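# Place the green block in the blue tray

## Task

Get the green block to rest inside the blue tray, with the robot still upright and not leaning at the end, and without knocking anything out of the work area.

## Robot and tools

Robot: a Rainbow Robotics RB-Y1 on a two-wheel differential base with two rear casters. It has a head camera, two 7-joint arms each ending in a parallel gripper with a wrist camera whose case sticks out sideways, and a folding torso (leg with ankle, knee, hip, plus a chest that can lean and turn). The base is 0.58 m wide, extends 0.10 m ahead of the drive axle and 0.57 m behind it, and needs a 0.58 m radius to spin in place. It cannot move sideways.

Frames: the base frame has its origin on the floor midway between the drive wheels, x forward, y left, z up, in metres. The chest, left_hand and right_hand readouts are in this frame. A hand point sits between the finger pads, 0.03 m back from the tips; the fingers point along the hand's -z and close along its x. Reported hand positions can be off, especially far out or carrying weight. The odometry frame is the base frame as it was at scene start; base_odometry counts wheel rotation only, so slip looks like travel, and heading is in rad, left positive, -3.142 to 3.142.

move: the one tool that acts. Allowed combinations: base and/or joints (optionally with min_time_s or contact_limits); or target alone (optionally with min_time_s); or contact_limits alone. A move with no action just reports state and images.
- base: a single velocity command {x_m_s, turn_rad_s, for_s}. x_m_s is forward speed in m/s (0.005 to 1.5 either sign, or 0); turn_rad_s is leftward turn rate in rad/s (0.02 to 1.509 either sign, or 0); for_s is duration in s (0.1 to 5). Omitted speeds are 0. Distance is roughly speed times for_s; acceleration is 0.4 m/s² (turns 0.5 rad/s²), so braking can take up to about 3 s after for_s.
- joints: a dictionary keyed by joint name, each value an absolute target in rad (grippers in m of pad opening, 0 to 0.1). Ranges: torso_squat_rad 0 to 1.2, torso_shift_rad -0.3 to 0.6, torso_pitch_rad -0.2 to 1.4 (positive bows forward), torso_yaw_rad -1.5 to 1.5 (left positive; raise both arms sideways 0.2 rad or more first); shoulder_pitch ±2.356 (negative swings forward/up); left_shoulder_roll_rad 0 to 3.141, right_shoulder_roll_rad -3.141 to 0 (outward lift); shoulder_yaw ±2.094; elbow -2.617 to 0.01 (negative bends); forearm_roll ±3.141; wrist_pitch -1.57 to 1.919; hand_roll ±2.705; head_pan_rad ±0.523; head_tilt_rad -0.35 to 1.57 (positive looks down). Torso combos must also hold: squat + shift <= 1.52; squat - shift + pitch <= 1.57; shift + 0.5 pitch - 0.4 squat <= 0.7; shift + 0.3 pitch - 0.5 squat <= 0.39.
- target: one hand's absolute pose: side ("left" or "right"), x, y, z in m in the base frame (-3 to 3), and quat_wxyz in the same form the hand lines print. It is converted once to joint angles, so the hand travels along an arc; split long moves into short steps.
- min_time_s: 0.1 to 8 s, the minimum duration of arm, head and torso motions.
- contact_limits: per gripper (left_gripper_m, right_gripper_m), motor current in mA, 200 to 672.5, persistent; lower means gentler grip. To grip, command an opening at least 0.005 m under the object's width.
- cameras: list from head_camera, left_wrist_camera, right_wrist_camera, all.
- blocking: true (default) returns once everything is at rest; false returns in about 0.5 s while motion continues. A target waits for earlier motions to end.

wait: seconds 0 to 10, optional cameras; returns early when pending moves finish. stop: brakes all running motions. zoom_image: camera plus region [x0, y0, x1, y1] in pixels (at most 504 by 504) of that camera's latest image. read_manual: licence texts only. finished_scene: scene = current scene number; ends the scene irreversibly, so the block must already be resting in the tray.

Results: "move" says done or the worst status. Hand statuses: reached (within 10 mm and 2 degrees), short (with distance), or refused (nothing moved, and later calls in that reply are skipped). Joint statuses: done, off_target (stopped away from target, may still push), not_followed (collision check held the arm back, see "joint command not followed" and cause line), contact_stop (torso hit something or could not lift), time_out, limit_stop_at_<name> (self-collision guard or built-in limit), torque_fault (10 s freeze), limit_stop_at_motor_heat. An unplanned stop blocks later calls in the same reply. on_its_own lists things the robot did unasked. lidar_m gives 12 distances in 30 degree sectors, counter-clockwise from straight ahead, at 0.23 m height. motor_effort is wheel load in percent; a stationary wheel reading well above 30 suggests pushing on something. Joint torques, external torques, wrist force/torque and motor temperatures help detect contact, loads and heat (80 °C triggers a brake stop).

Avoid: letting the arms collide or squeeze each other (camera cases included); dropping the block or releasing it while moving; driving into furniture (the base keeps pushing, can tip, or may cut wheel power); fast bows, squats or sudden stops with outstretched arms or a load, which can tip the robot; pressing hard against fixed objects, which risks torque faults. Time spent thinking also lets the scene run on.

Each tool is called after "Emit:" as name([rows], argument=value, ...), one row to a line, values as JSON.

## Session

Emit:
move()

Scene clock: 0.00 s.
Joint torques (N m): no reading
External joint torques (N m): no reading
Motor temperatures (°C): left_arm=[40 34 30 38 36 35 35] | right_arm=[38 39 28 31 39 38 37]
Wrist force (N): no reading
Wrist torque (N m): no reading
Wrist force, peak (N): no reading
base_odometry: x=+0.000 y=+0.000 heading=+0.000
lidar_m: 2.89 2.55 2.33 2.72 2.60 2.32 2.34 2.16 1.94 1.50 2.35 2.83
base_status: not commanded
joint_positions: torso_squat_rad=+0.350 torso_shift_rad=+0.000 torso_pitch_rad=+0.000 torso_yaw_rad=+0.000 left_shoulder_pitch_rad=+0.021 left_shoulder_roll_rad=+0.039 left_shoulder_yaw_rad=-0.029 left_elbow_rad=-0.147 left_forearm_roll_rad=-0.037 left_wrist_pitch_rad=-0.011 left_hand_roll_rad=+0.031 left_gripper_m=+0.099 right_shoulder_pitch_rad=+0.001 right_shoulder_roll_rad=-0.004 right_shoulder_yaw_rad=+0.000 right_elbow_rad=-0.261 right_forearm_roll_rad=+0.010 right_wrist_pitch_rad=+0.005 right_hand_roll_rad=-0.019 right_gripper_m=+0.100 head_pan_rad=+0.000 head_tilt_rad=+0.400
joint_status: not commanded
wheel_motors_off: 0
motor_effort: left_wheel=-1 right_wheel=+2
chest: x=-0.2280 y=-0.0008 z=+1.2475 quat_wxyz=(+1.000, +0.000, +0.000, +0.000) (m; base frame)
left_hand: x=-0.1689 y=+0.2475 z=+0.5655 quat_wxyz=(+0.997, +0.019, -0.069, -0.016) (m; base frame)
right_hand: x=-0.1033 y=-0.2230 z=+0.5728 quat_wxyz=(+0.992, -0.001, -0.127, -0.005) (m; base frame)
pictures: head_camera, left_wrist_camera, right_wrist_camera

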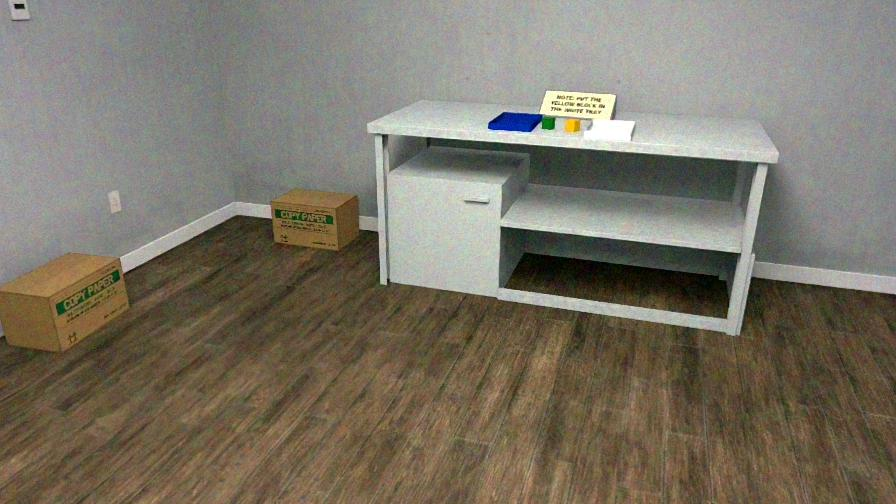

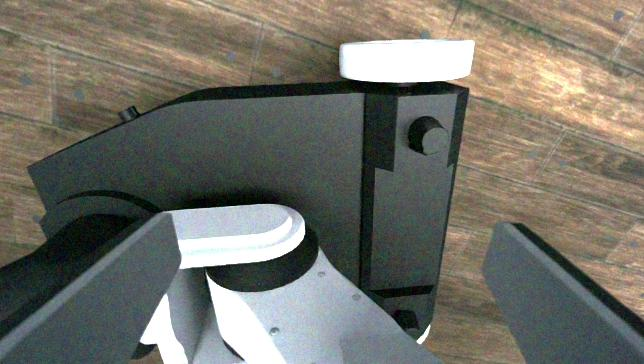

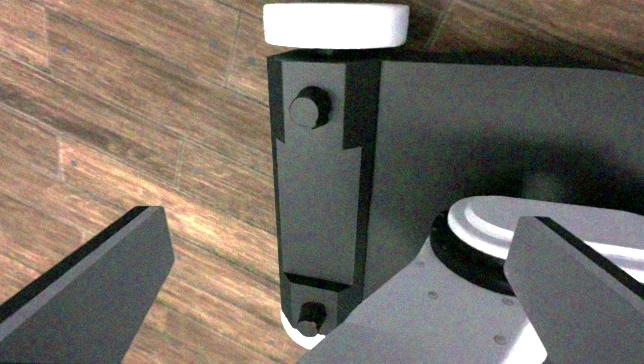

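Emit:
move(base={"turn_rad_s":-0.3,"for_s":0.69})

Emit:
move(base={"x_m_s":0.7,"for_s":2.93}, joints={"head_tilt_rad":0.65})

Emit:
move(base={"turn_rad_s":-0.2,"for_s":0.42}, cameras=["head_camera"])

Scene clock: 8.30 s.
Joint torques (N m): left_arm=[-0.99 1.32 -0.03 0.2 0.24 -0.42 -0.07] | right_arm=[-2.86 0.13 0.17 -1.33 0.46 -0.61 -0.02]
External joint torques (N m): left_arm=[0.31 0.1 -0.11 0.4 0.23 -0.04 -0.07] | right_arm=[0.07 0.71 0.18 0.21 0.4 -0.04 -0.03]
Wrist force (N): left_arm=[2.7 1.7 -3.8] | right_arm=[-0.7 0.7 -6.0]
Wrist torque (N m): left_arm=[-0.12 0.40 0.28] | right_arm=[-0.09 0.00 -0.04]
Wrist force, peak (N): left_arm=[2.5 1.9 -4.2] | right_arm=[-0.7 0.7 -6.7]
move: done
base_odometry: x=+0.000 y=+0.000 heading=-0.210
lidar_m: 2.90 2.92 2.35 2.33 2.94 2.36 2.33 2.45 1.96 1.50 1.59 2.82
base_status: done (sent for 0.7 of 0.7 s)
joint_positions: torso_squat_rad=+0.350 torso_shift_rad=+0.000 torso_pitch_rad=+0.000 torso_yaw_rad=+0.000 left_shoulder_pitch_rad=+0.021 left_shoulder_roll_rad=+0.039 left_shoulder_yaw_rad=-0.029 left_elbow_rad=-0.147 left_forearm_roll_rad=-0.037 left_wrist_pitch_rad=-0.011 left_hand_roll_rad=+0.031 left_gripper_m=+0.099 right_shoulder_pitch_rad=+0.001 right_shoulder_roll_rad=-0.004 right_shoulder_yaw_rad=+0.000 right_elbow_rad=-0.261 right_forearm_roll_rad=+0.010 right_wrist_pitch_rad=+0.005 right_hand_roll_rad=-0.019 right_gripper_m=+0.100 head_pan_rad=+0.000 head_tilt_rad=+0.400
joint_status: not commanded
wheel_motors_off: 0
motor_effort: left_wheel=+7(22) right_wheel=+2(34)
chest: x=-0.2280 y=-0.0008 z=+1.2475 quat_wxyz=(+1.000, +0.000, +0.000, +0.000) (m; base frame)
left_hand: x=-0.1689 y=+0.2475 z=+0.5655 quat_wxyz=(+0.997, +0.019, -0.069, -0.016) (m; base frame)
right_hand: x=-0.1033 y=-0.2230 z=+0.5728 quat_wxyz=(+0.992, -0.001, -0.127, -0.005) (m; base frame)
pictures: none

Scene clock: 13.17 s.
Joint torques (N m): left_arm=[-0.41 1.58 -0.07 0.07 0.1 -0.33 0] | right_arm=[-2.09 0.33 0.38 -1.61 0.39 -0.71 -0.09]
External joint torques (N m): left_arm=[0.88 0.36 -0.15 0.28 0.09 0.05 0.01] | right_arm=[0.84 0.91 0.39 -0.07 0.32 -0.13 -0.1]
Wrist force (N): left_arm=[2.6 1.6 -4.1] | right_arm=[-0.1 0.9 -5.8]
Wrist torque (N m): left_arm=[-0.11 0.38 0.26] | right_arm=[-0.09 0.04 -0.06]
Wrist force, peak (N): left_arm=[3.1 1.8 -4.1] | right_arm=[-0.7 0.9 -6.4]
move: done
base_odometry: x=+2.008 y=-0.428 heading=-0.210
lidar_m: 1.00 0.88 1.25 2.05 2.23 4.02 4.36 2.20 2.21 2.19 1.04 1.25
base_status: done (sent for 2.93 of 2.93 s)
joint_positions: torso_squat_rad=+0.350 torso_shift_rad=+0.000 torso_pitch_rad=+0.000 torso_yaw_rad=+0.000 left_shoulder_pitch_rad=+0.021 left_shoulder_roll_rad=+0.039 left_shoulder_yaw_rad=-0.029 left_elbow_rad=-0.147 left_forearm_roll_rad=-0.037 left_wrist_pitch_rad=-0.011 left_hand_roll_rad=+0.031 left_gripper_m=+0.099 right_shoulder_pitch_rad=+0.001 right_shoulder_roll_rad=-0.004 right_shoulder_yaw_rad=+0.000 right_elbow_rad=-0.261 right_forearm_roll_rad=+0.010 right_wrist_pitch_rad=+0.005 right_hand_roll_rad=-0.019 right_gripper_m=+0.100 head_pan_rad=+0.000 head_tilt_rad=+0.650
joint_status: all done
wheel_motors_off: 0
motor_effort: left_wheel=-5(27) right_wheel=+6(40)
chest: x=-0.2280 y=-0.0008 z=+1.2475 quat_wxyz=(+1.000, +0.000, +0.000, +0.000) (m; base frame)
left_hand: x=-0.1688 y=+0.2475 z=+0.5655 quat_wxyz=(+0.997, +0.019, -0.069, -0.016) (m; base frame)
right_hand: x=-0.1032 y=-0.2230 z=+0.5728 quat_wxyz=(+0.992, -0.001, -0.127, -0.005) (m; base frame)
pictures: none

Scene clock: 14.37 s.
Joint torques (N m): left_arm=[-0.74 1.35 0.16 0.07 0.16 -0.34 -0.1] | right_arm=[-2.66 -0.63 -0.23 -1.34 0.22 -0.95 0.02]
External joint torques (N m): left_arm=[0.56 0.14 0.08 0.27 0.16 0.03 -0.09] | right_arm=[0.28 -0.05 -0.22 0.2 0.15 -0.37 0.01]
Wrist force (N): left_arm=[2.6 1.7 -3.7] | right_arm=[-0.5 1.0 -6.2]
Wrist torque (N m): left_arm=[-0.13 0.39 0.26] | right_arm=[-0.08 0.00 -0.06]
Wrist force, peak (N): left_arm=[2.7 1.8 -4.0] | right_arm=[-0.5 1.0 -6.2]
move: done
base_odometry: x=+2.008 y=-0.428 heading=-0.296
lidar_m: 1.26 0.85 1.15 2.05 2.22 3.61 4.36 2.37 2.20 2.18 1.05 1.08
base_status: done (sent for 0.43 of 0.43 s)
joint_positions: torso_squat_rad=+0.350 torso_shift_rad=+0.000 torso_pitch_rad=+0.000 torso_yaw_rad=+0.000 left_shoulder_pitch_rad=+0.021 left_shoulder_roll_rad=+0.039 left_shoulder_yaw_rad=-0.029 left_elbow_rad=-0.147 left_forearm_roll_rad=-0.037 left_wrist_pitch_rad=-0.011 left_hand_roll_rad=+0.031 left_gripper_m=+0.099 right_shoulder_pitch_rad=+0.001 right_shoulder_roll_rad=-0.004 right_shoulder_yaw_rad=+0.000 right_elbow_rad=-0.261 right_forearm_roll_rad=+0.010 right_wrist_pitch_rad=+0.005 right_hand_roll_rad=-0.019 right_gripper_m=+0.100 head_pan_rad=+0.000 head_tilt_rad=+0.650
joint_status: not commanded
wheel_motors_off: 0
motor_effort: left_wheel=+0(25) right_wheel=-12(35)
chest: x=-0.2280 y=-0.0008 z=+1.2475 quat_wxyz=(+1.000, +0.000, +0.000, +0.000) (m; base frame)
left_hand: x=-0.1689 y=+0.2475 z=+0.5654 quat_wxyz=(+0.997, +0.019, -0.069, -0.016) (m; base frame)
right_hand: x=-0.1032 y=-0.2230 z=+0.5728 quat_wxyz=(+0.992, -0.001, -0.127, -0.005) (m; base frame)
pictures: head_camera

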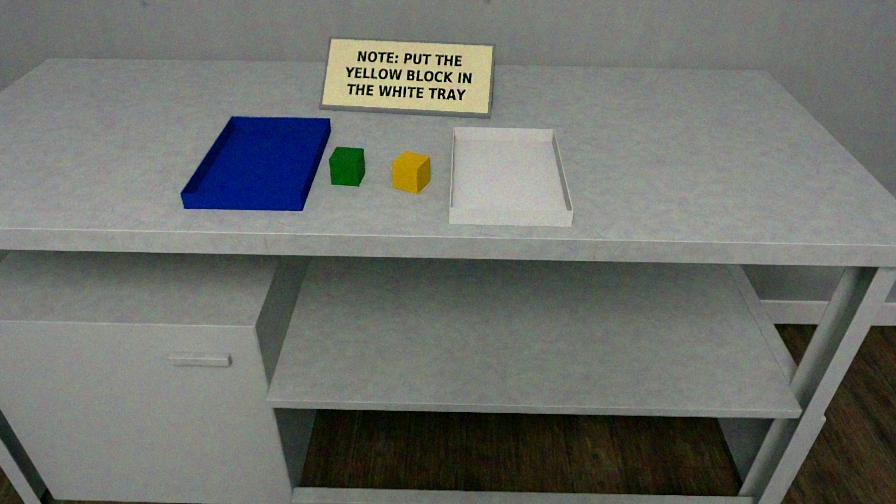

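Emit:
move(joints={"torso_pitch_rad":0.55,"head_tilt_rad":0.5,"right_shoulder_pitch_rad":-0.5,"left_shoulder_pitch_rad":-0.3,"left_shoulder_roll_rad":0.25,"left_elbow_rad":-1.9})

Emit:
move(target={"side":"left","x":0.42,"y":0.22,"z":1.02,"quat_wxyz":[1,0,0,0]})

Emit:
move(base={"x_m_s":0.35,"for_s":1.49}, cameras=["head_camera","left_wrist_camera"])

Scene clock: 22.07 s.
Joint torques (N m): left_arm=[-6.16 3.35 2.18 -9.94 0.27 -1.9 -0.12] | right_arm=[-0.64 1.25 0.19 0.06 0.29 -0.54 0.13]
External joint torques (N m): left_arm=[0.76 0.41 -0.18 0.57 0.22 0.01 -0.07] | right_arm=[0.23 0.25 0.07 0.8 0.24 -0.11 0.12]
Wrist force (N): left_arm=[-2.5 0.5 2.9] | right_arm=[0.0 0.5 -6.5]
Wrist torque (N m): left_arm=[0.00 0.05 0.34] | right_arm=[-0.10 0.05 -0.03]
Wrist force, peak (N): left_arm=[2.6 1.7 -4.1] | right_arm=[0.0 0.5 -6.5]
move: done
base_odometry: x=+2.008 y=-0.428 heading=-0.296
lidar_m: 1.25 0.86 1.16 2.05 2.21 3.61 4.36 2.37 2.22 2.18 1.03 1.10
base_status: not commanded
joint_positions: torso_squat_rad=+0.350 torso_shift_rad=+0.000 torso_pitch_rad=+0.550 torso_yaw_rad=+0.000 left_shoulder_pitch_rad=-0.300 left_shoulder_roll_rad=+0.250 left_shoulder_yaw_rad=-0.029 left_elbow_rad=-1.900 left_forearm_roll_rad=-0.037 left_wrist_pitch_rad=-0.011 left_hand_roll_rad=+0.031 left_gripper_m=+0.099 right_shoulder_pitch_rad=-0.500 right_shoulder_roll_rad=-0.004 right_shoulder_yaw_rad=+0.000 right_elbow_rad=-0.261 right_forearm_roll_rad=+0.010 right_wrist_pitch_rad=+0.005 right_hand_roll_rad=-0.019 right_gripper_m=+0.100 head_pan_rad=+0.000 head_tilt_rad=+0.500
joint_status: all done
wheel_motors_off: 0
motor_effort: left_wheel=+1(4) right_wheel=-14(15)
chest: x=-0.0663 y=-0.0008 z=+1.2019 quat_wxyz=(+0.962, +0.000, +0.272, +0.000) (m; base frame)
left_hand: x=+0.4195 y=+0.1887 z=+0.9986 quat_wxyz=(+0.671, +0.000, -0.729, -0.136) (m; base frame)
right_hand: x=+0.0377 y=-0.1726 z=+0.5092 quat_wxyz=(+0.993, +0.032, -0.088, +0.073) (m; base frame)
pictures: none

Scene clock: 23.63 s.
Joint torques (N m): left_arm=[-18.14 9.17 7.1 -3.44 0.09 -0.34 -0.27] | right_arm=[-0.19 1.41 -0.08 -0.14 0.45 -0.84 -0.04]
External joint torques (N m): left_arm=[1.9 -1.01 -1.19 0.87 0.07 -0.26 -0.27] | right_arm=[0.68 0.41 -0.21 0.6 0.4 -0.42 -0.05]
Wrist force (N): left_arm=[3.5 1.6 -4.0] | right_arm=[0.4 0.4 -5.9]
Wrist torque (N m): left_arm=[-0.09 0.46 0.12] | right_arm=[-0.11 0.07 -0.04]
Wrist force, peak (N): left_arm=[3.8 1.9 -4.2] | right_arm=[0.1 0.5 -6.5]
move: done
base_odometry: x=+2.008 y=-0.428 heading=-0.296
lidar_m: 1.25 0.87 1.18 2.06 2.23 3.60 4.35 2.35 2.20 2.19 1.04 1.11
base_status: not commanded
joint_positions: torso_squat_rad=+0.350 torso_shift_rad=+0.000 torso_pitch_rad=+0.550 torso_yaw_rad=+0.000 left_shoulder_pitch_rad=-1.436 left_shoulder_roll_rad=+0.890 left_shoulder_yaw_rad=-0.444 left_elbow_rad=-1.420 left_forearm_roll_rad=+1.079 left_wrist_pitch_rad=+1.919 left_hand_roll_rad=+0.635 left_gripper_m=+0.099 right_shoulder_pitch_rad=-0.500 right_shoulder_roll_rad=-0.004 right_shoulder_yaw_rad=+0.000 right_elbow_rad=-0.261 right_forearm_roll_rad=+0.010 right_wrist_pitch_rad=+0.005 right_hand_roll_rad=-0.019 right_gripper_m=+0.100 head_pan_rad=+0.000 head_tilt_rad=+0.500
joint_status: all done
wheel_motors_off: 0
motor_effort: left_wheel=+1(4) right_wheel=-13(14)
chest: x=-0.0663 y=-0.0008 z=+1.2019 quat_wxyz=(+0.962, +0.000, +0.271, +0.000) (m; base frame)
left_hand: x=+0.4201 y=+0.2204 z=+1.0205 quat_wxyz=(+1.000, +0.000, -0.002, +0.001) (m; base frame)
left_hand_status: reached (checked arc, planned for 1.2 s): 1 mm and 0.2 deg off.
right_hand: x=+0.0377 y=-0.1726 z=+0.5092 quat_wxyz=(+0.993, +0.032, -0.088, +0.073) (m; base frame)
pictures: none

Scene clock: 26.33 s.
Joint torques (N m): left_arm=[-18.6 9.6 7.28 -3.63 -0.06 -0.26 -0.22] | right_arm=[-0.31 1.61 -0.4 -0.18 0.46 -0.42 -0.14]
External joint torques (N m): left_arm=[1.44 -0.6 -1.02 0.68 -0.07 -0.18 -0.22] | right_arm=[0.55 0.6 -0.53 0.55 0.41 0.01 -0.15]
Wrist force (N): left_arm=[3.5 1.6 -4.2] | right_arm=[-0.1 0.7 -5.8]
Wrist torque (N m): left_arm=[-0.08 0.47 0.12] | right_arm=[-0.12 0.02 -0.04]
Wrist force, peak (N): left_arm=[4.1 1.7 -4.4] | right_arm=[0.6 0.6 -6.4]
move: done
base_odometry: x=+2.510 y=-0.582 heading=-0.296
lidar_m: 0.89 0.47 0.44 2.10 2.13 3.35 4.88 2.57 2.28 0.79 0.81 0.93
base_status: done (sent for 1.5 of 1.5 s)
joint_positions: torso_squat_rad=+0.350 torso_shift_rad=+0.000 torso_pitch_rad=+0.550 torso_yaw_rad=+0.000 left_shoulder_pitch_rad=-1.436 left_shoulder_roll_rad=+0.890 left_shoulder_yaw_rad=-0.444 left_elbow_rad=-1.420 left_forearm_roll_rad=+1.079 left_wrist_pitch_rad=+1.919 left_hand_roll_rad=+0.635 left_gripper_m=+0.099 right_shoulder_pitch_rad=-0.500 right_shoulder_roll_rad=-0.004 right_shoulder_yaw_rad=+0.000 right_elbow_rad=-0.261 right_forearm_roll_rad=+0.010 right_wrist_pitch_rad=+0.005 right_hand_roll_rad=-0.019 right_gripper_m=+0.100 head_pan_rad=+0.000 head_tilt_rad=+0.500
joint_status: not commanded
wheel_motors_off: 0
motor_effort: left_wheel=-3(18) right_wheel=+1(29)
chest: x=-0.0663 y=-0.0008 z=+1.2019 quat_wxyz=(+0.962, +0.000, +0.272, +0.000) (m; base frame)
left_hand: x=+0.4200 y=+0.2204 z=+1.0204 quat_wxyz=(+1.000, +0.000, -0.002, +0.001) (m; base frame)
right_hand: x=+0.0377 y=-0.1726 z=+0.5092 quat_wxyz=(+0.993, +0.032, -0.088, +0.073) (m; base frame)
pictures: head_camera, left_wrist_camera

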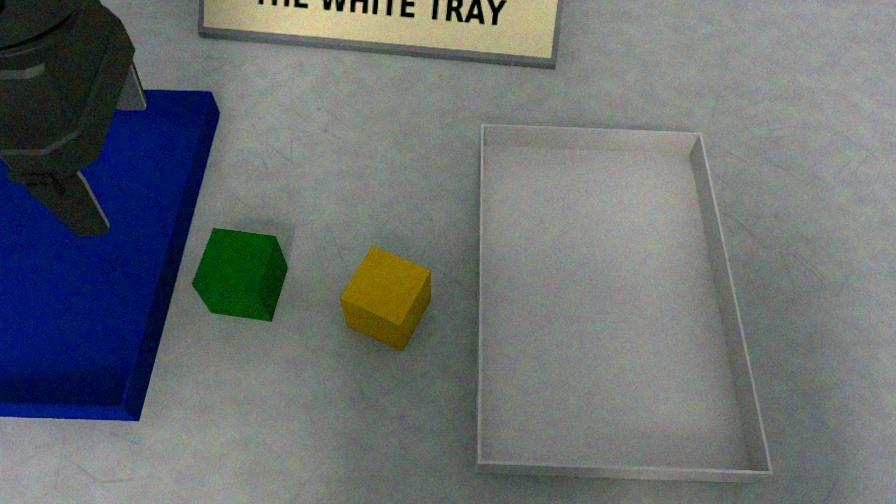

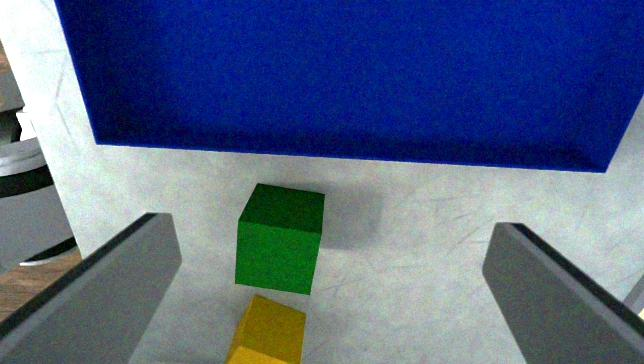

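Emit:
move(target={"side":"left","x":0.384,"y":0.156,"z":0.965,"quat_wxyz":[0.9987,0,0,-0.05]}, cameras=["head_camera","left_wrist_camera"])

Scene clock: 32.67 s.
Joint torques (N m): left_arm=[-18.5 8.72 8.82 -5.23 -0.12 -0.19 0.05] | right_arm=[-0.61 2.01 0.11 -0.33 0.23 -0.81 0.04]
External joint torques (N m): left_arm=[0.68 0.73 0.46 -0.41 -0.14 -0.12 0.05] | right_arm=[0.25 1 -0.01 0.4 0.18 -0.38 0.03]
Wrist force (N): left_arm=[3.6 1.8 -3.8] | right_arm=[0.0 0.9 -6.2]
Wrist torque (N m): left_arm=[-0.10 0.49 0.11] | right_arm=[-0.13 0.04 -0.06]
Wrist force, peak (N): left_arm=[4.1 2.9 -3.6] | right_arm=[0.4 0.7 -6.7]
move: done
base_odometry: x=+2.510 y=-0.582 heading=-0.296
lidar_m: 0.90 0.48 0.44 2.10 2.15 3.33 4.87 2.58 2.27 0.78 0.80 0.93
base_status: not commanded
joint_positions: torso_squat_rad=+0.350 torso_shift_rad=+0.000 torso_pitch_rad=+0.550 torso_yaw_rad=+0.000 left_shoulder_pitch_rad=-1.341 left_shoulder_roll_rad=+0.773 left_shoulder_yaw_rad=-0.539 left_elbow_rad=-1.573 left_forearm_roll_rad=+1.010 left_wrist_pitch_rad=+1.860 left_hand_roll_rad=+0.734 left_gripper_m=+0.099 right_shoulder_pitch_rad=-0.500 right_shoulder_roll_rad=-0.004 right_shoulder_yaw_rad=+0.000 right_elbow_rad=-0.261 right_forearm_roll_rad=+0.010 right_wrist_pitch_rad=+0.005 right_hand_roll_rad=-0.019 right_gripper_m=+0.100 head_pan_rad=+0.000 head_tilt_rad=+0.500
joint_status: all done
wheel_motors_off: 0
motor_effort: left_wheel=-3(3) right_wheel=+3(3)
chest: x=-0.0663 y=-0.0008 z=+1.2019 quat_wxyz=(+0.962, +0.000, +0.272, +0.000) (m; base frame)
left_hand: x=+0.3839 y=+0.1559 z=+0.9650 quat_wxyz=(+0.999, +0.000, +0.000, -0.050) (m; base frame)
left_hand_status: reached (checked arc, planned for 0.5 s): 0 mm and 0.0 deg off.
right_hand: x=+0.0377 y=-0.1726 z=+0.5092 quat_wxyz=(+0.993, +0.032, -0.088, +0.073) (m; base frame)
pictures: head_camera, left_wrist_camera

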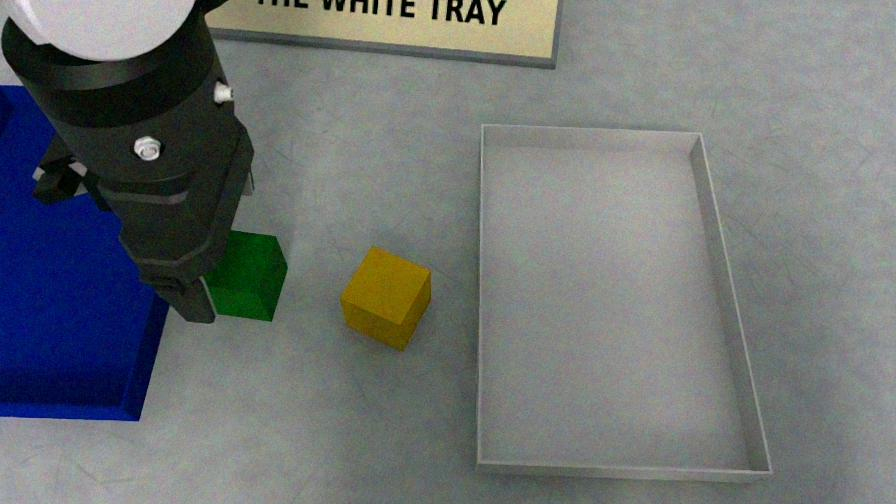

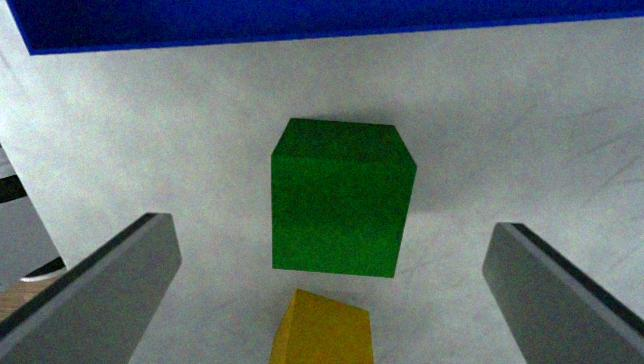

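Emit:
move(target={"side":"left","x":0.388,"y":0.15,"z":0.912,"quat_wxyz":[0.9968,0,0,-0.08]}, min_time_s=1.2)

Emit:
move(joints={"left_gripper_m":0.03}, cameras=["left_wrist_camera"])

Emit:
move(target={"side":"left","x":0.385,"y":0.16,"z":1.0,"quat_wxyz":[0.9968,0,0,-0.08]})

Emit:
move(target={"side":"left","x":0.40,"y":0.375,"z":0.99,"quat_wxyz":[0.9968,0,0,-0.08]}, min_time_s=1.5, cameras=["head_camera","left_wrist_camera"])

Scene clock: 39.23 s.
Joint torques (N m): left_arm=[-17.49 6.58 6.57 -4.32 -0.1 -0.4 -0.34] | right_arm=[-0.52 1.38 0.55 -0.31 0.29 -0.76 -0.19]
External joint torques (N m): left_arm=[1.67 -1.01 -1.5 1.02 -0.12 -0.33 -0.34] | right_arm=[0.35 0.37 0.42 0.43 0.24 -0.33 -0.2]
Wrist force (N): left_arm=[3.7 1.8 -3.9] | right_arm=[-0.1 0.6 -6.1]
Wrist torque (N m): left_arm=[-0.09 0.47 0.25] | right_arm=[-0.09 0.05 0.01]
Wrist force, peak (N): left_arm=[3.9 1.9 -4.2] | right_arm=[0.4 0.8 -6.5]
move: done
base_odometry: x=+2.510 y=-0.582 heading=-0.296
lidar_m: 0.90 0.48 0.43 2.10 2.14 3.34 4.87 2.57 2.27 0.78 0.81 0.93
base_status: not commanded
joint_positions: torso_squat_rad=+0.350 torso_shift_rad=+0.000 torso_pitch_rad=+0.550 torso_yaw_rad=+0.000 left_shoulder_pitch_rad=-1.294 left_shoulder_roll_rad=+0.720 left_shoulder_yaw_rad=-0.600 left_elbow_rad=-1.470 left_forearm_roll_rad=+0.934 left_wrist_pitch_rad=+1.729 left_hand_roll_rad=+0.629 left_gripper_m=+0.099 right_shoulder_pitch_rad=-0.500 right_shoulder_roll_rad=-0.004 right_shoulder_yaw_rad=+0.000 right_elbow_rad=-0.261 right_forearm_roll_rad=+0.010 right_wrist_pitch_rad=+0.005 right_hand_roll_rad=-0.019 right_gripper_m=+0.100 head_pan_rad=+0.000 head_tilt_rad=+0.500
joint_status: all done
wheel_motors_off: 0
motor_effort: left_wheel=-2(3) right_wheel=+3(3)
chest: x=-0.0663 y=-0.0008 z=+1.2019 quat_wxyz=(+0.962, +0.000, +0.272, +0.000) (m; base frame)
left_hand: x=+0.3877 y=+0.1502 z=+0.9125 quat_wxyz=(+0.997, +0.000, -0.001, -0.080) (m; base frame)
left_hand_status: reached (checked arc, planned for 1.2 s): 1 mm and 0.1 deg off.
right_hand: x=+0.0377 y=-0.1726 z=+0.5092 quat_wxyz=(+0.993, +0.032, -0.088, +0.073) (m; base frame)
pictures: none

Scene clock: 40.53 s.
Joint torques (N m): left_arm=[-17.44 6.78 6.99 -4.4 -0.02 -0.3 -0.24] | right_arm=[-0.84 1.18 0.04 -0.23 0.33 -0.76 -0.16]
External joint torques (N m): left_arm=[1.72 -0.81 -1.08 0.93 -0.04 -0.23 -0.24] | right_arm=[0.03 0.17 -0.09 0.51 0.28 -0.33 -0.17]
Wrist force (N): left_arm=[3.5 2.3 -3.5] | right_arm=[-0.2 0.7 -5.8]
Wrist torque (N m): left_arm=[-0.13 0.43 0.26] | right_arm=[-0.09 0.03 -0.03]
Wrist force, peak (N): left_arm=[3.9 1.9 -4.2] | right_arm=[0.4 0.8 -6.4]
move: off_target
base_odometry: x=+2.510 y=-0.582 heading=-0.296
lidar_m: 0.90 0.48 0.44 2.12 2.15 3.34 4.89 2.56 2.27 0.77 0.79 0.93
base_status: not commanded
joint_positions: torso_squat_rad=+0.350 torso_shift_rad=+0.000 torso_pitch_rad=+0.550 torso_yaw_rad=+0.000 left_shoulder_pitch_rad=-1.294 left_shoulder_roll_rad=+0.720 left_shoulder_yaw_rad=-0.600 left_elbow_rad=-1.470 left_forearm_roll_rad=+0.934 left_wrist_pitch_rad=+1.729 left_hand_roll_rad=+0.629 left_gripper_m=+0.049 right_shoulder_pitch_rad=-0.500 right_shoulder_roll_rad=-0.004 right_shoulder_yaw_rad=+0.000 right_elbow_rad=-0.261 right_forearm_roll_rad=+0.010 right_wrist_pitch_rad=+0.005 right_hand_roll_rad=-0.019 right_gripper_m=+0.100 head_pan_rad=+0.000 head_tilt_rad=+0.500
joint_status: left_gripper_m off_target (ended at +0.049, target +0.030)
wheel_motors_off: 0
motor_effort: left_wheel=-2(3) right_wheel=+3(3)
chest: x=-0.0663 y=-0.0008 z=+1.2019 quat_wxyz=(+0.962, +0.000, +0.272, +0.000) (m; base frame)
left_hand: x=+0.3877 y=+0.1502 z=+0.9125 quat_wxyz=(+0.997, +0.000, -0.001, -0.080) (m; base frame)
right_hand: x=+0.0377 y=-0.1726 z=+0.5092 quat_wxyz=(+0.993, +0.032, -0.088, +0.073) (m; base frame)
pictures: left_wrist_camera

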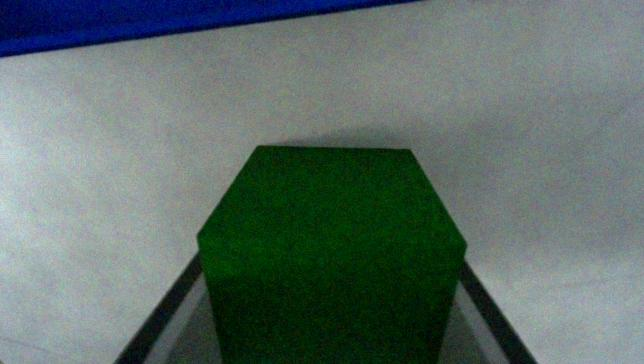

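Scene clock: 41.43 s.
Joint torques (N m): left_arm=[-17.67 7.53 7.53 -4.55 0.02 -0.37 0.04] | right_arm=[-0.68 1.61 0.32 -0.27 0.25 -0.47 0.04]
External joint torques (N m): left_arm=[1.74 -0.75 -1.07 -0.27 0 -0.3 0.04] | right_arm=[0.19 0.61 0.19 0.46 0.2 -0.05 0.03]
Wrist force (N): left_arm=[3.4 1.8 -4.7] | right_arm=[-0.4 0.4 -5.8]
Wrist torque (N m): left_arm=[-0.09 0.45 0.13] | right_arm=[-0.07 0.04 -0.02]
Wrist force, peak (N): left_arm=[3.2 1.8 -7.0] | right_arm=[0.2 0.6 -6.4]
move: done
base_odometry: x=+2.510 y=-0.582 heading=-0.296
lidar_m: 0.90 0.49 0.44 2.10 2.15 3.33 4.88 2.57 2.28 0.79 0.80 0.94
base_status: not commanded
joint_positions: torso_squat_rad=+0.350 torso_shift_rad=+0.000 torso_pitch_rad=+0.550 torso_yaw_rad=+0.000 left_shoulder_pitch_rad=-1.403 left_shoulder_roll_rad=+0.816 left_shoulder_yaw_rad=-0.526 left_elbow_rad=-1.598 left_forearm_roll_rad=+1.085 left_wrist_pitch_rad=+1.919 left_hand_roll_rad=+0.701 left_gripper_m=+0.049 right_shoulder_pitch_rad=-0.500 right_shoulder_roll_rad=-0.004 right_shoulder_yaw_rad=+0.000 right_elbow_rad=-0.261 right_forearm_roll_rad=+0.010 right_wrist_pitch_rad=+0.005 right_hand_roll_rad=-0.019 right_gripper_m=+0.100 head_pan_rad=+0.000 head_tilt_rad=+0.500
joint_status: all done
wheel_motors_off: 0
motor_effort: left_wheel=-3(3) right_wheel=+3(4)
chest: x=-0.0663 y=-0.0008 z=+1.2019 quat_wxyz=(+0.962, +0.000, +0.271, +0.000) (m; base frame)
left_hand: x=+0.3851 y=+0.1601 z=+1.0001 quat_wxyz=(+0.997, +0.000, +0.000, -0.080) (m; base frame)
left_hand_status: reached (checked arc, planned for 0.4 s): 0 mm and 0.0 deg off.
right_hand: x=+0.0377 y=-0.1726 z=+0.5092 quat_wxyz=(+0.993, +0.032, -0.088, +0.073) (m; base frame)
pictures: none

Scene clock: 43.27 s.
Joint torques (N m): left_arm=[-15.04 16.34 10.07 -2.59 0.59 -0.26 -0.22] | right_arm=[-0.77 1.34 0.16 0.04 0.38 -0.69 0.09]
External joint torques (N m): left_arm=[1.17 0.66 0.96 0.66 0.57 -0.16 -0.22] | right_arm=[0.1 0.34 0.03 0.78 0.33 -0.27 0.08]
Wrist force (N): left_arm=[3.5 2.0 -4.9] | right_arm=[-0.7 0.7 -5.7]
Wrist torque (N m): left_arm=[-0.15 0.47 0.24] | right_arm=[-0.14 -0.01 -0.02]
Wrist force, peak (N): left_arm=[4.2 2.1 -4.9] | right_arm=[0.1 1.1 -6.4]
move: done
base_odometry: x=+2.510 y=-0.582 heading=-0.296
lidar_m: 0.91 0.48 0.45 2.11 2.15 3.33 4.88 2.57 2.27 0.78 0.80 0.93
base_status: not commanded
joint_positions: torso_squat_rad=+0.350 torso_shift_rad=+0.000 torso_pitch_rad=+0.550 torso_yaw_rad=+0.000 left_shoulder_pitch_rad=-1.174 left_shoulder_roll_rad=+1.195 left_shoulder_yaw_rad=-0.361 left_elbow_rad=-1.347 left_forearm_roll_rad=+1.210 left_wrist_pitch_rad=+1.722 left_hand_roll_rad=+0.140 left_gripper_m=+0.049 right_shoulder_pitch_rad=-0.500 right_shoulder_roll_rad=-0.004 right_shoulder_yaw_rad=+0.000 right_elbow_rad=-0.261 right_forearm_roll_rad=+0.010 right_wrist_pitch_rad=+0.005 right_hand_roll_rad=-0.019 right_gripper_m=+0.100 head_pan_rad=+0.000 head_tilt_rad=+0.500
joint_status: all done
wheel_motors_off: 0
motor_effort: left_wheel=-2(4) right_wheel=+3(3)
chest: x=-0.0663 y=-0.0008 z=+1.2019 quat_wxyz=(+0.962, +0.000, +0.271, +0.000) (m; base frame)
left_hand: x=+0.4000 y=+0.3749 z=+0.9900 quat_wxyz=(+0.997, +0.000, +0.000, -0.080) (m; base frame)
left_hand_status: reached (checked arc, planned for 1.5 s): 0 mm and 0.0 deg off.
right_hand: x=+0.0377 y=-0.1726 z=+0.5092 quat_wxyz=(+0.993, +0.032, -0.088, +0.073) (m; base frame)
pictures: head_camera, left_wrist_camera

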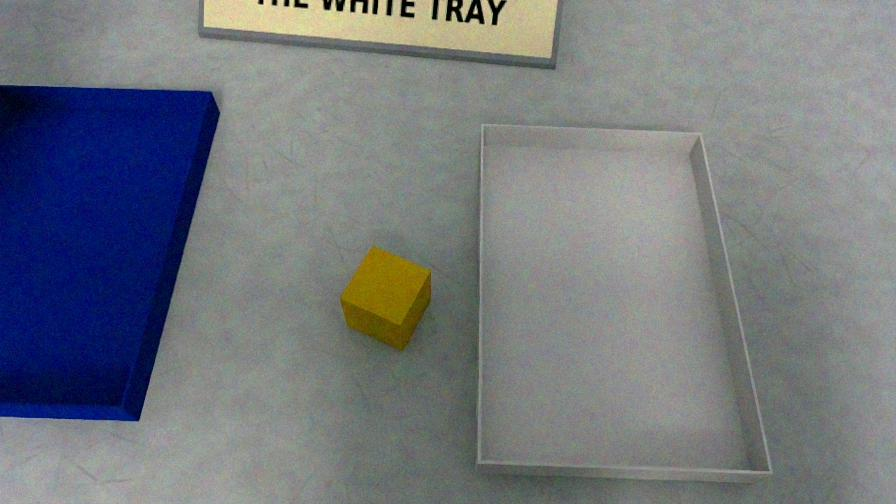

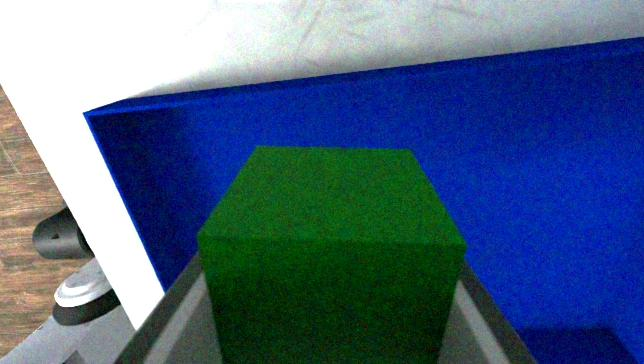

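Emit:
move(target={"side":"left","x":0.415,"y":0.315,"z":0.98,"quat_wxyz":[0.9968,0,0,-0.08]}, cameras=["head_camera","left_wrist_camera"])

Scene clock: 46.37 s.
Joint torques (N m): left_arm=[-16.81 15 8.72 -3.56 -0.06 0.23 -0.27] | right_arm=[-0.89 1.26 0.08 -0.46 0.36 -0.51 0.07]
External joint torques (N m): left_arm=[1.13 1.52 -0.14 0.23 -0.08 0.33 -0.27] | right_arm=[-0.03 0.25 -0.05 0.27 0.31 -0.08 0.06]
Wrist force (N): left_arm=[3.5 1.8 -4.9] | right_arm=[-0.4 0.9 -5.8]
Wrist torque (N m): left_arm=[-0.10 0.47 0.12] | right_arm=[-0.12 0.01 -0.05]
Wrist force, peak (N): left_arm=[3.7 1.6 -5.6] | right_arm=[0.4 0.7 -6.7]
move: done
base_odometry: x=+2.510 y=-0.582 heading=-0.296
lidar_m: 0.90 0.48 0.43 2.09 2.15 3.35 4.88 2.57 2.28 0.78 0.80 0.93
base_status: not commanded
joint_positions: torso_squat_rad=+0.350 torso_shift_rad=+0.000 torso_pitch_rad=+0.550 torso_yaw_rad=+0.000 left_shoulder_pitch_rad=-1.271 left_shoulder_roll_rad=+1.069 left_shoulder_yaw_rad=-0.435 left_elbow_rad=-1.356 left_forearm_roll_rad=+1.145 left_wrist_pitch_rad=+1.744 left_hand_roll_rad=+0.263 left_gripper_m=+0.049 right_shoulder_pitch_rad=-0.500 right_shoulder_roll_rad=-0.004 right_shoulder_yaw_rad=+0.000 right_elbow_rad=-0.261 right_forearm_roll_rad=+0.010 right_wrist_pitch_rad=+0.005 right_hand_roll_rad=-0.019 right_gripper_m=+0.100 head_pan_rad=+0.000 head_tilt_rad=+0.500
joint_status: all done
wheel_motors_off: 0
motor_effort: left_wheel=-3(6) right_wheel=+4(4)
chest: x=-0.0663 y=-0.0008 z=+1.2019 quat_wxyz=(+0.962, +0.000, +0.271, +0.000) (m; base frame)
left_hand: x=+0.4149 y=+0.3148 z=+0.9801 quat_wxyz=(+0.997, +0.000, +0.000, -0.080) (m; base frame)
left_hand_status: reached (checked arc, planned for 0.4 s): 0 mm and 0.1 deg off.
right_hand: x=+0.0377 y=-0.1726 z=+0.5092 quat_wxyz=(+0.993, +0.032, -0.088, +0.073) (m; base frame)
pictures: head_camera, left_wrist_camera

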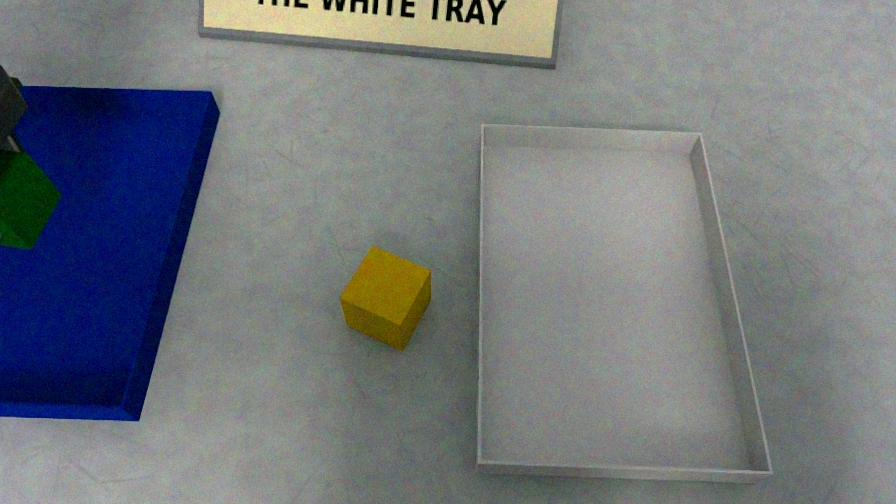

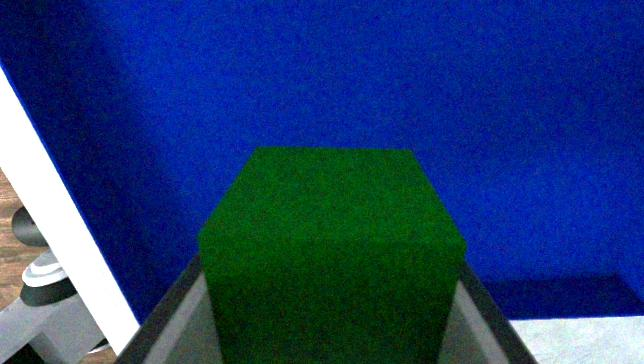

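Emit:
move(target={"side":"left","x":0.415,"y":0.318,"z":0.93,"quat_wxyz":[0.9968,0,0,-0.08]})

Emit:
move(target={"side":"left","x":0.415,"y":0.318,"z":0.915,"quat_wxyz":[0.9968,0,0,-0.08]}, min_time_s=1, cameras=["head_camera","left_wrist_camera"])

Scene clock: 49.47 s.
Joint torques (N m): left_arm=[-17.49 14.32 8.71 -3.93 0.27 0.14 -0.29] | right_arm=[-0.53 1.72 -0.42 -0.18 0.36 -0.7 -0.08]
External joint torques (N m): left_arm=[0.31 0.74 0.16 0.17 0.25 0.23 -0.29] | right_arm=[0.34 0.72 -0.54 0.56 0.31 -0.28 -0.09]
Wrist force (N): left_arm=[3.6 1.8 -5.1] | right_arm=[0.0 0.7 -6.0]
Wrist torque (N m): left_arm=[-0.10 0.50 0.24] | right_arm=[-0.12 0.08 -0.02]
Wrist force, peak (N): left_arm=[3.4 2.2 -7.4] | right_arm=[-0.6 0.5 -6.6]
move: done
base_odometry: x=+2.510 y=-0.582 heading=-0.296
lidar_m: 0.89 0.48 0.43 2.10 2.15 3.34 4.88 2.56 2.28 0.78 0.82 0.93
base_status: not commanded
joint_positions: torso_squat_rad=+0.350 torso_shift_rad=+0.000 torso_pitch_rad=+0.550 torso_yaw_rad=+0.000 left_shoulder_pitch_rad=-1.212 left_shoulder_roll_rad=+1.018 left_shoulder_yaw_rad=-0.468 left_elbow_rad=-1.287 left_forearm_roll_rad=+1.093 left_wrist_pitch_rad=+1.631 left_hand_roll_rad=+0.222 left_gripper_m=+0.049 right_shoulder_pitch_rad=-0.500 right_shoulder_roll_rad=-0.004 right_shoulder_yaw_rad=+0.000 right_elbow_rad=-0.261 right_forearm_roll_rad=+0.010 right_wrist_pitch_rad=+0.005 right_hand_roll_rad=-0.019 right_gripper_m=+0.100 head_pan_rad=+0.000 head_tilt_rad=+0.500
joint_status: all done
wheel_motors_off: 0
motor_effort: left_wheel=-3(4) right_wheel=+3(4)
chest: x=-0.0663 y=-0.0007 z=+1.2019 quat_wxyz=(+0.962, +0.000, +0.272, +0.000) (m; base frame)
left_hand: x=+0.4145 y=+0.3180 z=+0.9300 quat_wxyz=(+0.997, +0.000, +0.000, -0.080) (m; base frame)
left_hand_status: reached (checked arc, planned for 0.3 s): 0 mm and 0.1 deg off.
right_hand: x=+0.0377 y=-0.1726 z=+0.5092 quat_wxyz=(+0.993, +0.032, -0.088, +0.073) (m; base frame)
pictures: none

Scene clock: 50.80 s.
Joint torques (N m): left_arm=[-14.04 11.08 5.97 -2.37 -0.09 -0.33 -0.37] | right_arm=[-0.49 1.58 0.32 -0.27 0.54 -0.62 -0.12]
External joint torques (N m): left_arm=[3.74 -2.47 -2.45 1.82 -0.1 -0.23 -0.37] | right_arm=[0.39 0.58 0.19 0.47 0.48 -0.19 -0.13]
Wrist force (N): left_arm=[2.8 1.6 4.0] | right_arm=[-0.4 0.7 -5.9]
Wrist torque (N m): left_arm=[-0.10 0.38 0.23] | right_arm=[-0.09 -0.01 -0.02]
Wrist force, peak (N): left_arm=[3.8 2.2 -5.4] | right_arm=[0.2 0.8 -6.4]
move: done
base_odometry: x=+2.510 y=-0.582 heading=-0.296
lidar_m: 0.90 0.48 0.45 2.11 2.14 3.33 4.88 2.58 2.28 0.77 0.79 0.93
base_status: not commanded
joint_positions: torso_squat_rad=+0.350 torso_shift_rad=+0.000 torso_pitch_rad=+0.550 torso_yaw_rad=+0.000 left_shoulder_pitch_rad=-1.201 left_shoulder_roll_rad=+1.000 left_shoulder_yaw_rad=-0.478 left_elbow_rad=-1.261 left_forearm_roll_rad=+1.078 left_wrist_pitch_rad=+1.599 left_hand_roll_rad=+0.210 left_gripper_m=+0.049 right_shoulder_pitch_rad=-0.500 right_shoulder_roll_rad=-0.004 right_shoulder_yaw_rad=+0.000 right_elbow_rad=-0.261 right_forearm_roll_rad=+0.010 right_wrist_pitch_rad=+0.005 right_hand_roll_rad=-0.019 right_gripper_m=+0.100 head_pan_rad=+0.000 head_tilt_rad=+0.500
joint_status: all done
wheel_motors_off: 0
motor_effort: left_wheel=-2(3) right_wheel=+3(4)
chest: x=-0.0664 y=-0.0008 z=+1.2019 quat_wxyz=(+0.962, +0.000, +0.271, +0.000) (m; base frame)
left_hand: x=+0.4147 y=+0.3180 z=+0.9163 quat_wxyz=(+0.997, +0.000, -0.001, -0.080) (m; base frame)
left_hand_status: reached (checked arc, planned for 1.0 s): 1 mm and 0.1 deg off.
right_hand: x=+0.0377 y=-0.1726 z=+0.5093 quat_wxyz=(+0.993, +0.032, -0.088, +0.073) (m; base frame)
pictures: head_camera, left_wrist_camera

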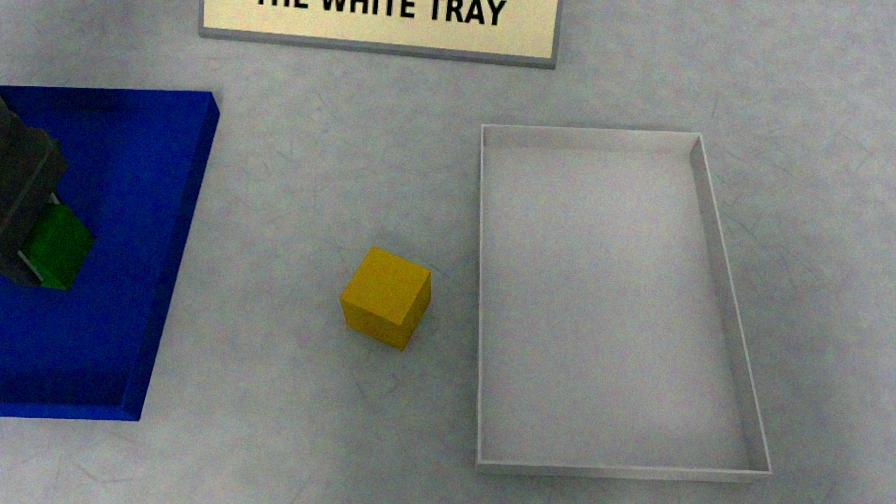

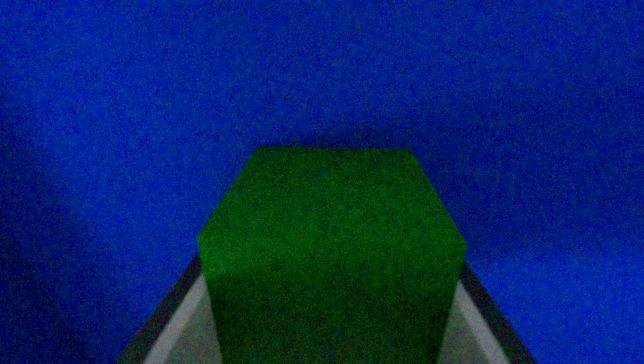

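Contact made; release.

Emit:
move(joints={"left_gripper_m":0.075})

Emit:
move(target={"side":"left","x":0.415,"y":0.318,"z":1.0,"quat_wxyz":[0.9968,0,0,-0.08]}, min_time_s=1, cameras=["left_wrist_camera"])

Scene clock: 53.30 s.
Joint torques (N m): left_arm=[-15.94 12.89 6.81 -3.13 -0.23 -0.27 -0.35] | right_arm=[-0.41 1.77 0.24 -0.62 0.48 -0.65 -0.02]
External joint torques (N m): left_arm=[1.84 -0.65 -1.61 1.05 -0.24 -0.17 -0.35] | right_arm=[0.46 0.77 0.11 0.11 0.43 -0.22 -0.03]
Wrist force (N): left_arm=[3.9 2.1 -4.4] | right_arm=[0.2 0.8 -6.0]
Wrist torque (N m): left_arm=[-0.13 0.53 0.23] | right_arm=[-0.12 0.07 -0.03]
Wrist force, peak (N): left_arm=[3.8 2.0 -4.7] | right_arm=[0.2 0.3 -6.5]
move: done
base_odometry: x=+2.510 y=-0.582 heading=-0.296
lidar_m: 0.90 0.48 0.43 2.10 2.14 3.34 4.89 2.56 2.28 0.79 0.80 0.92
base_status: not commanded
joint_positions: torso_squat_rad=+0.350 torso_shift_rad=+0.000 torso_pitch_rad=+0.550 torso_yaw_rad=+0.000 left_shoulder_pitch_rad=-1.201 left_shoulder_roll_rad=+0.999 left_shoulder_yaw_rad=-0.479 left_elbow_rad=-1.261 left_forearm_roll_rad=+1.078 left_wrist_pitch_rad=+1.599 left_hand_roll_rad=+0.210 left_gripper_m=+0.075 right_shoulder_pitch_rad=-0.500 right_shoulder_roll_rad=-0.004 right_shoulder_yaw_rad=+0.000 right_elbow_rad=-0.261 right_forearm_roll_rad=+0.010 right_wrist_pitch_rad=+0.005 right_hand_roll_rad=-0.019 right_gripper_m=+0.100 head_pan_rad=+0.000 head_tilt_rad=+0.500
joint_status: all done
wheel_motors_off: 0
motor_effort: left_wheel=-2(3) right_wheel=+3(4)
chest: x=-0.0664 y=-0.0008 z=+1.2019 quat_wxyz=(+0.962, +0.000, +0.271, +0.000) (m; base frame)
left_hand: x=+0.4144 y=+0.3180 z=+0.9159 quat_wxyz=(+0.997, +0.000, +0.000, -0.080) (m; base frame)
right_hand: x=+0.0377 y=-0.1726 z=+0.5092 quat_wxyz=(+0.993, +0.032, -0.088, +0.073) (m; base frame)
pictures: none

Scene clock: 54.63 s.
Joint torques (N m): left_arm=[-16.99 14.21 8.82 -4.19 0.56 0.21 0.23] | right_arm=[-0.95 2.06 0.08 -0.37 0.43 -0.38 0.05]
External joint torques (N m): left_arm=[0.99 0.71 -0.06 -0.54 0.54 0.31 0.23] | right_arm=[-0.08 1.05 -0.05 0.37 0.38 0.05 0.04]
Wrist force (N): left_arm=[3.7 1.9 -3.9] | right_arm=[-0.1 0.9 -5.8]
Wrist torque (N m): left_arm=[-0.11 0.51 0.12] | right_arm=[-0.13 0.04 -0.03]
Wrist force, peak (N): left_arm=[3.9 2.0 -4.7] | right_arm=[-0.4 0.9 -6.7]
move: done
base_odometry: x=+2.510 y=-0.582 heading=-0.296
lidar_m: 0.89 0.48 0.43 2.10 2.15 3.35 4.87 2.58 2.28 0.77 0.80 0.94
base_status: not commanded
joint_positions: torso_squat_rad=+0.350 torso_shift_rad=+0.000 torso_pitch_rad=+0.550 torso_yaw_rad=+0.000 left_shoulder_pitch_rad=-1.298 left_shoulder_roll_rad=+1.091 left_shoulder_yaw_rad=-0.421 left_elbow_rad=-1.364 left_forearm_roll_rad=+1.166 left_wrist_pitch_rad=+1.787 left_hand_roll_rad=+0.264 left_gripper_m=+0.075 right_shoulder_pitch_rad=-0.500 right_shoulder_roll_rad=-0.004 right_shoulder_yaw_rad=+0.000 right_elbow_rad=-0.261 right_forearm_roll_rad=+0.010 right_wrist_pitch_rad=+0.005 right_hand_roll_rad=-0.019 right_gripper_m=+0.100 head_pan_rad=+0.000 head_tilt_rad=+0.500
joint_status: all done
wheel_motors_off: 0
motor_effort: left_wheel=-2(4) right_wheel=+4(4)
chest: x=-0.0663 y=-0.0008 z=+1.2019 quat_wxyz=(+0.962, +0.000, +0.271, +0.000) (m; base frame)
left_hand: x=+0.4150 y=+0.3180 z=+1.0000 quat_wxyz=(+0.997, +0.000, +0.000, -0.080) (m; base frame)
left_hand_status: reached (checked arc, planned for 1.0 s): 0 mm and 0.0 deg off.
right_hand: x=+0.0377 y=-0.1726 z=+0.5092 quat_wxyz=(+0.993, +0.032, -0.088, +0.073) (m; base frame)
pictures: left_wrist_camera

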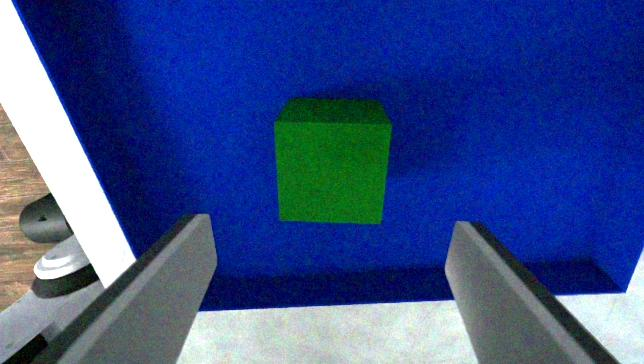

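Emit:
finished_scene(scene=2)

The scene is finished: the task was done.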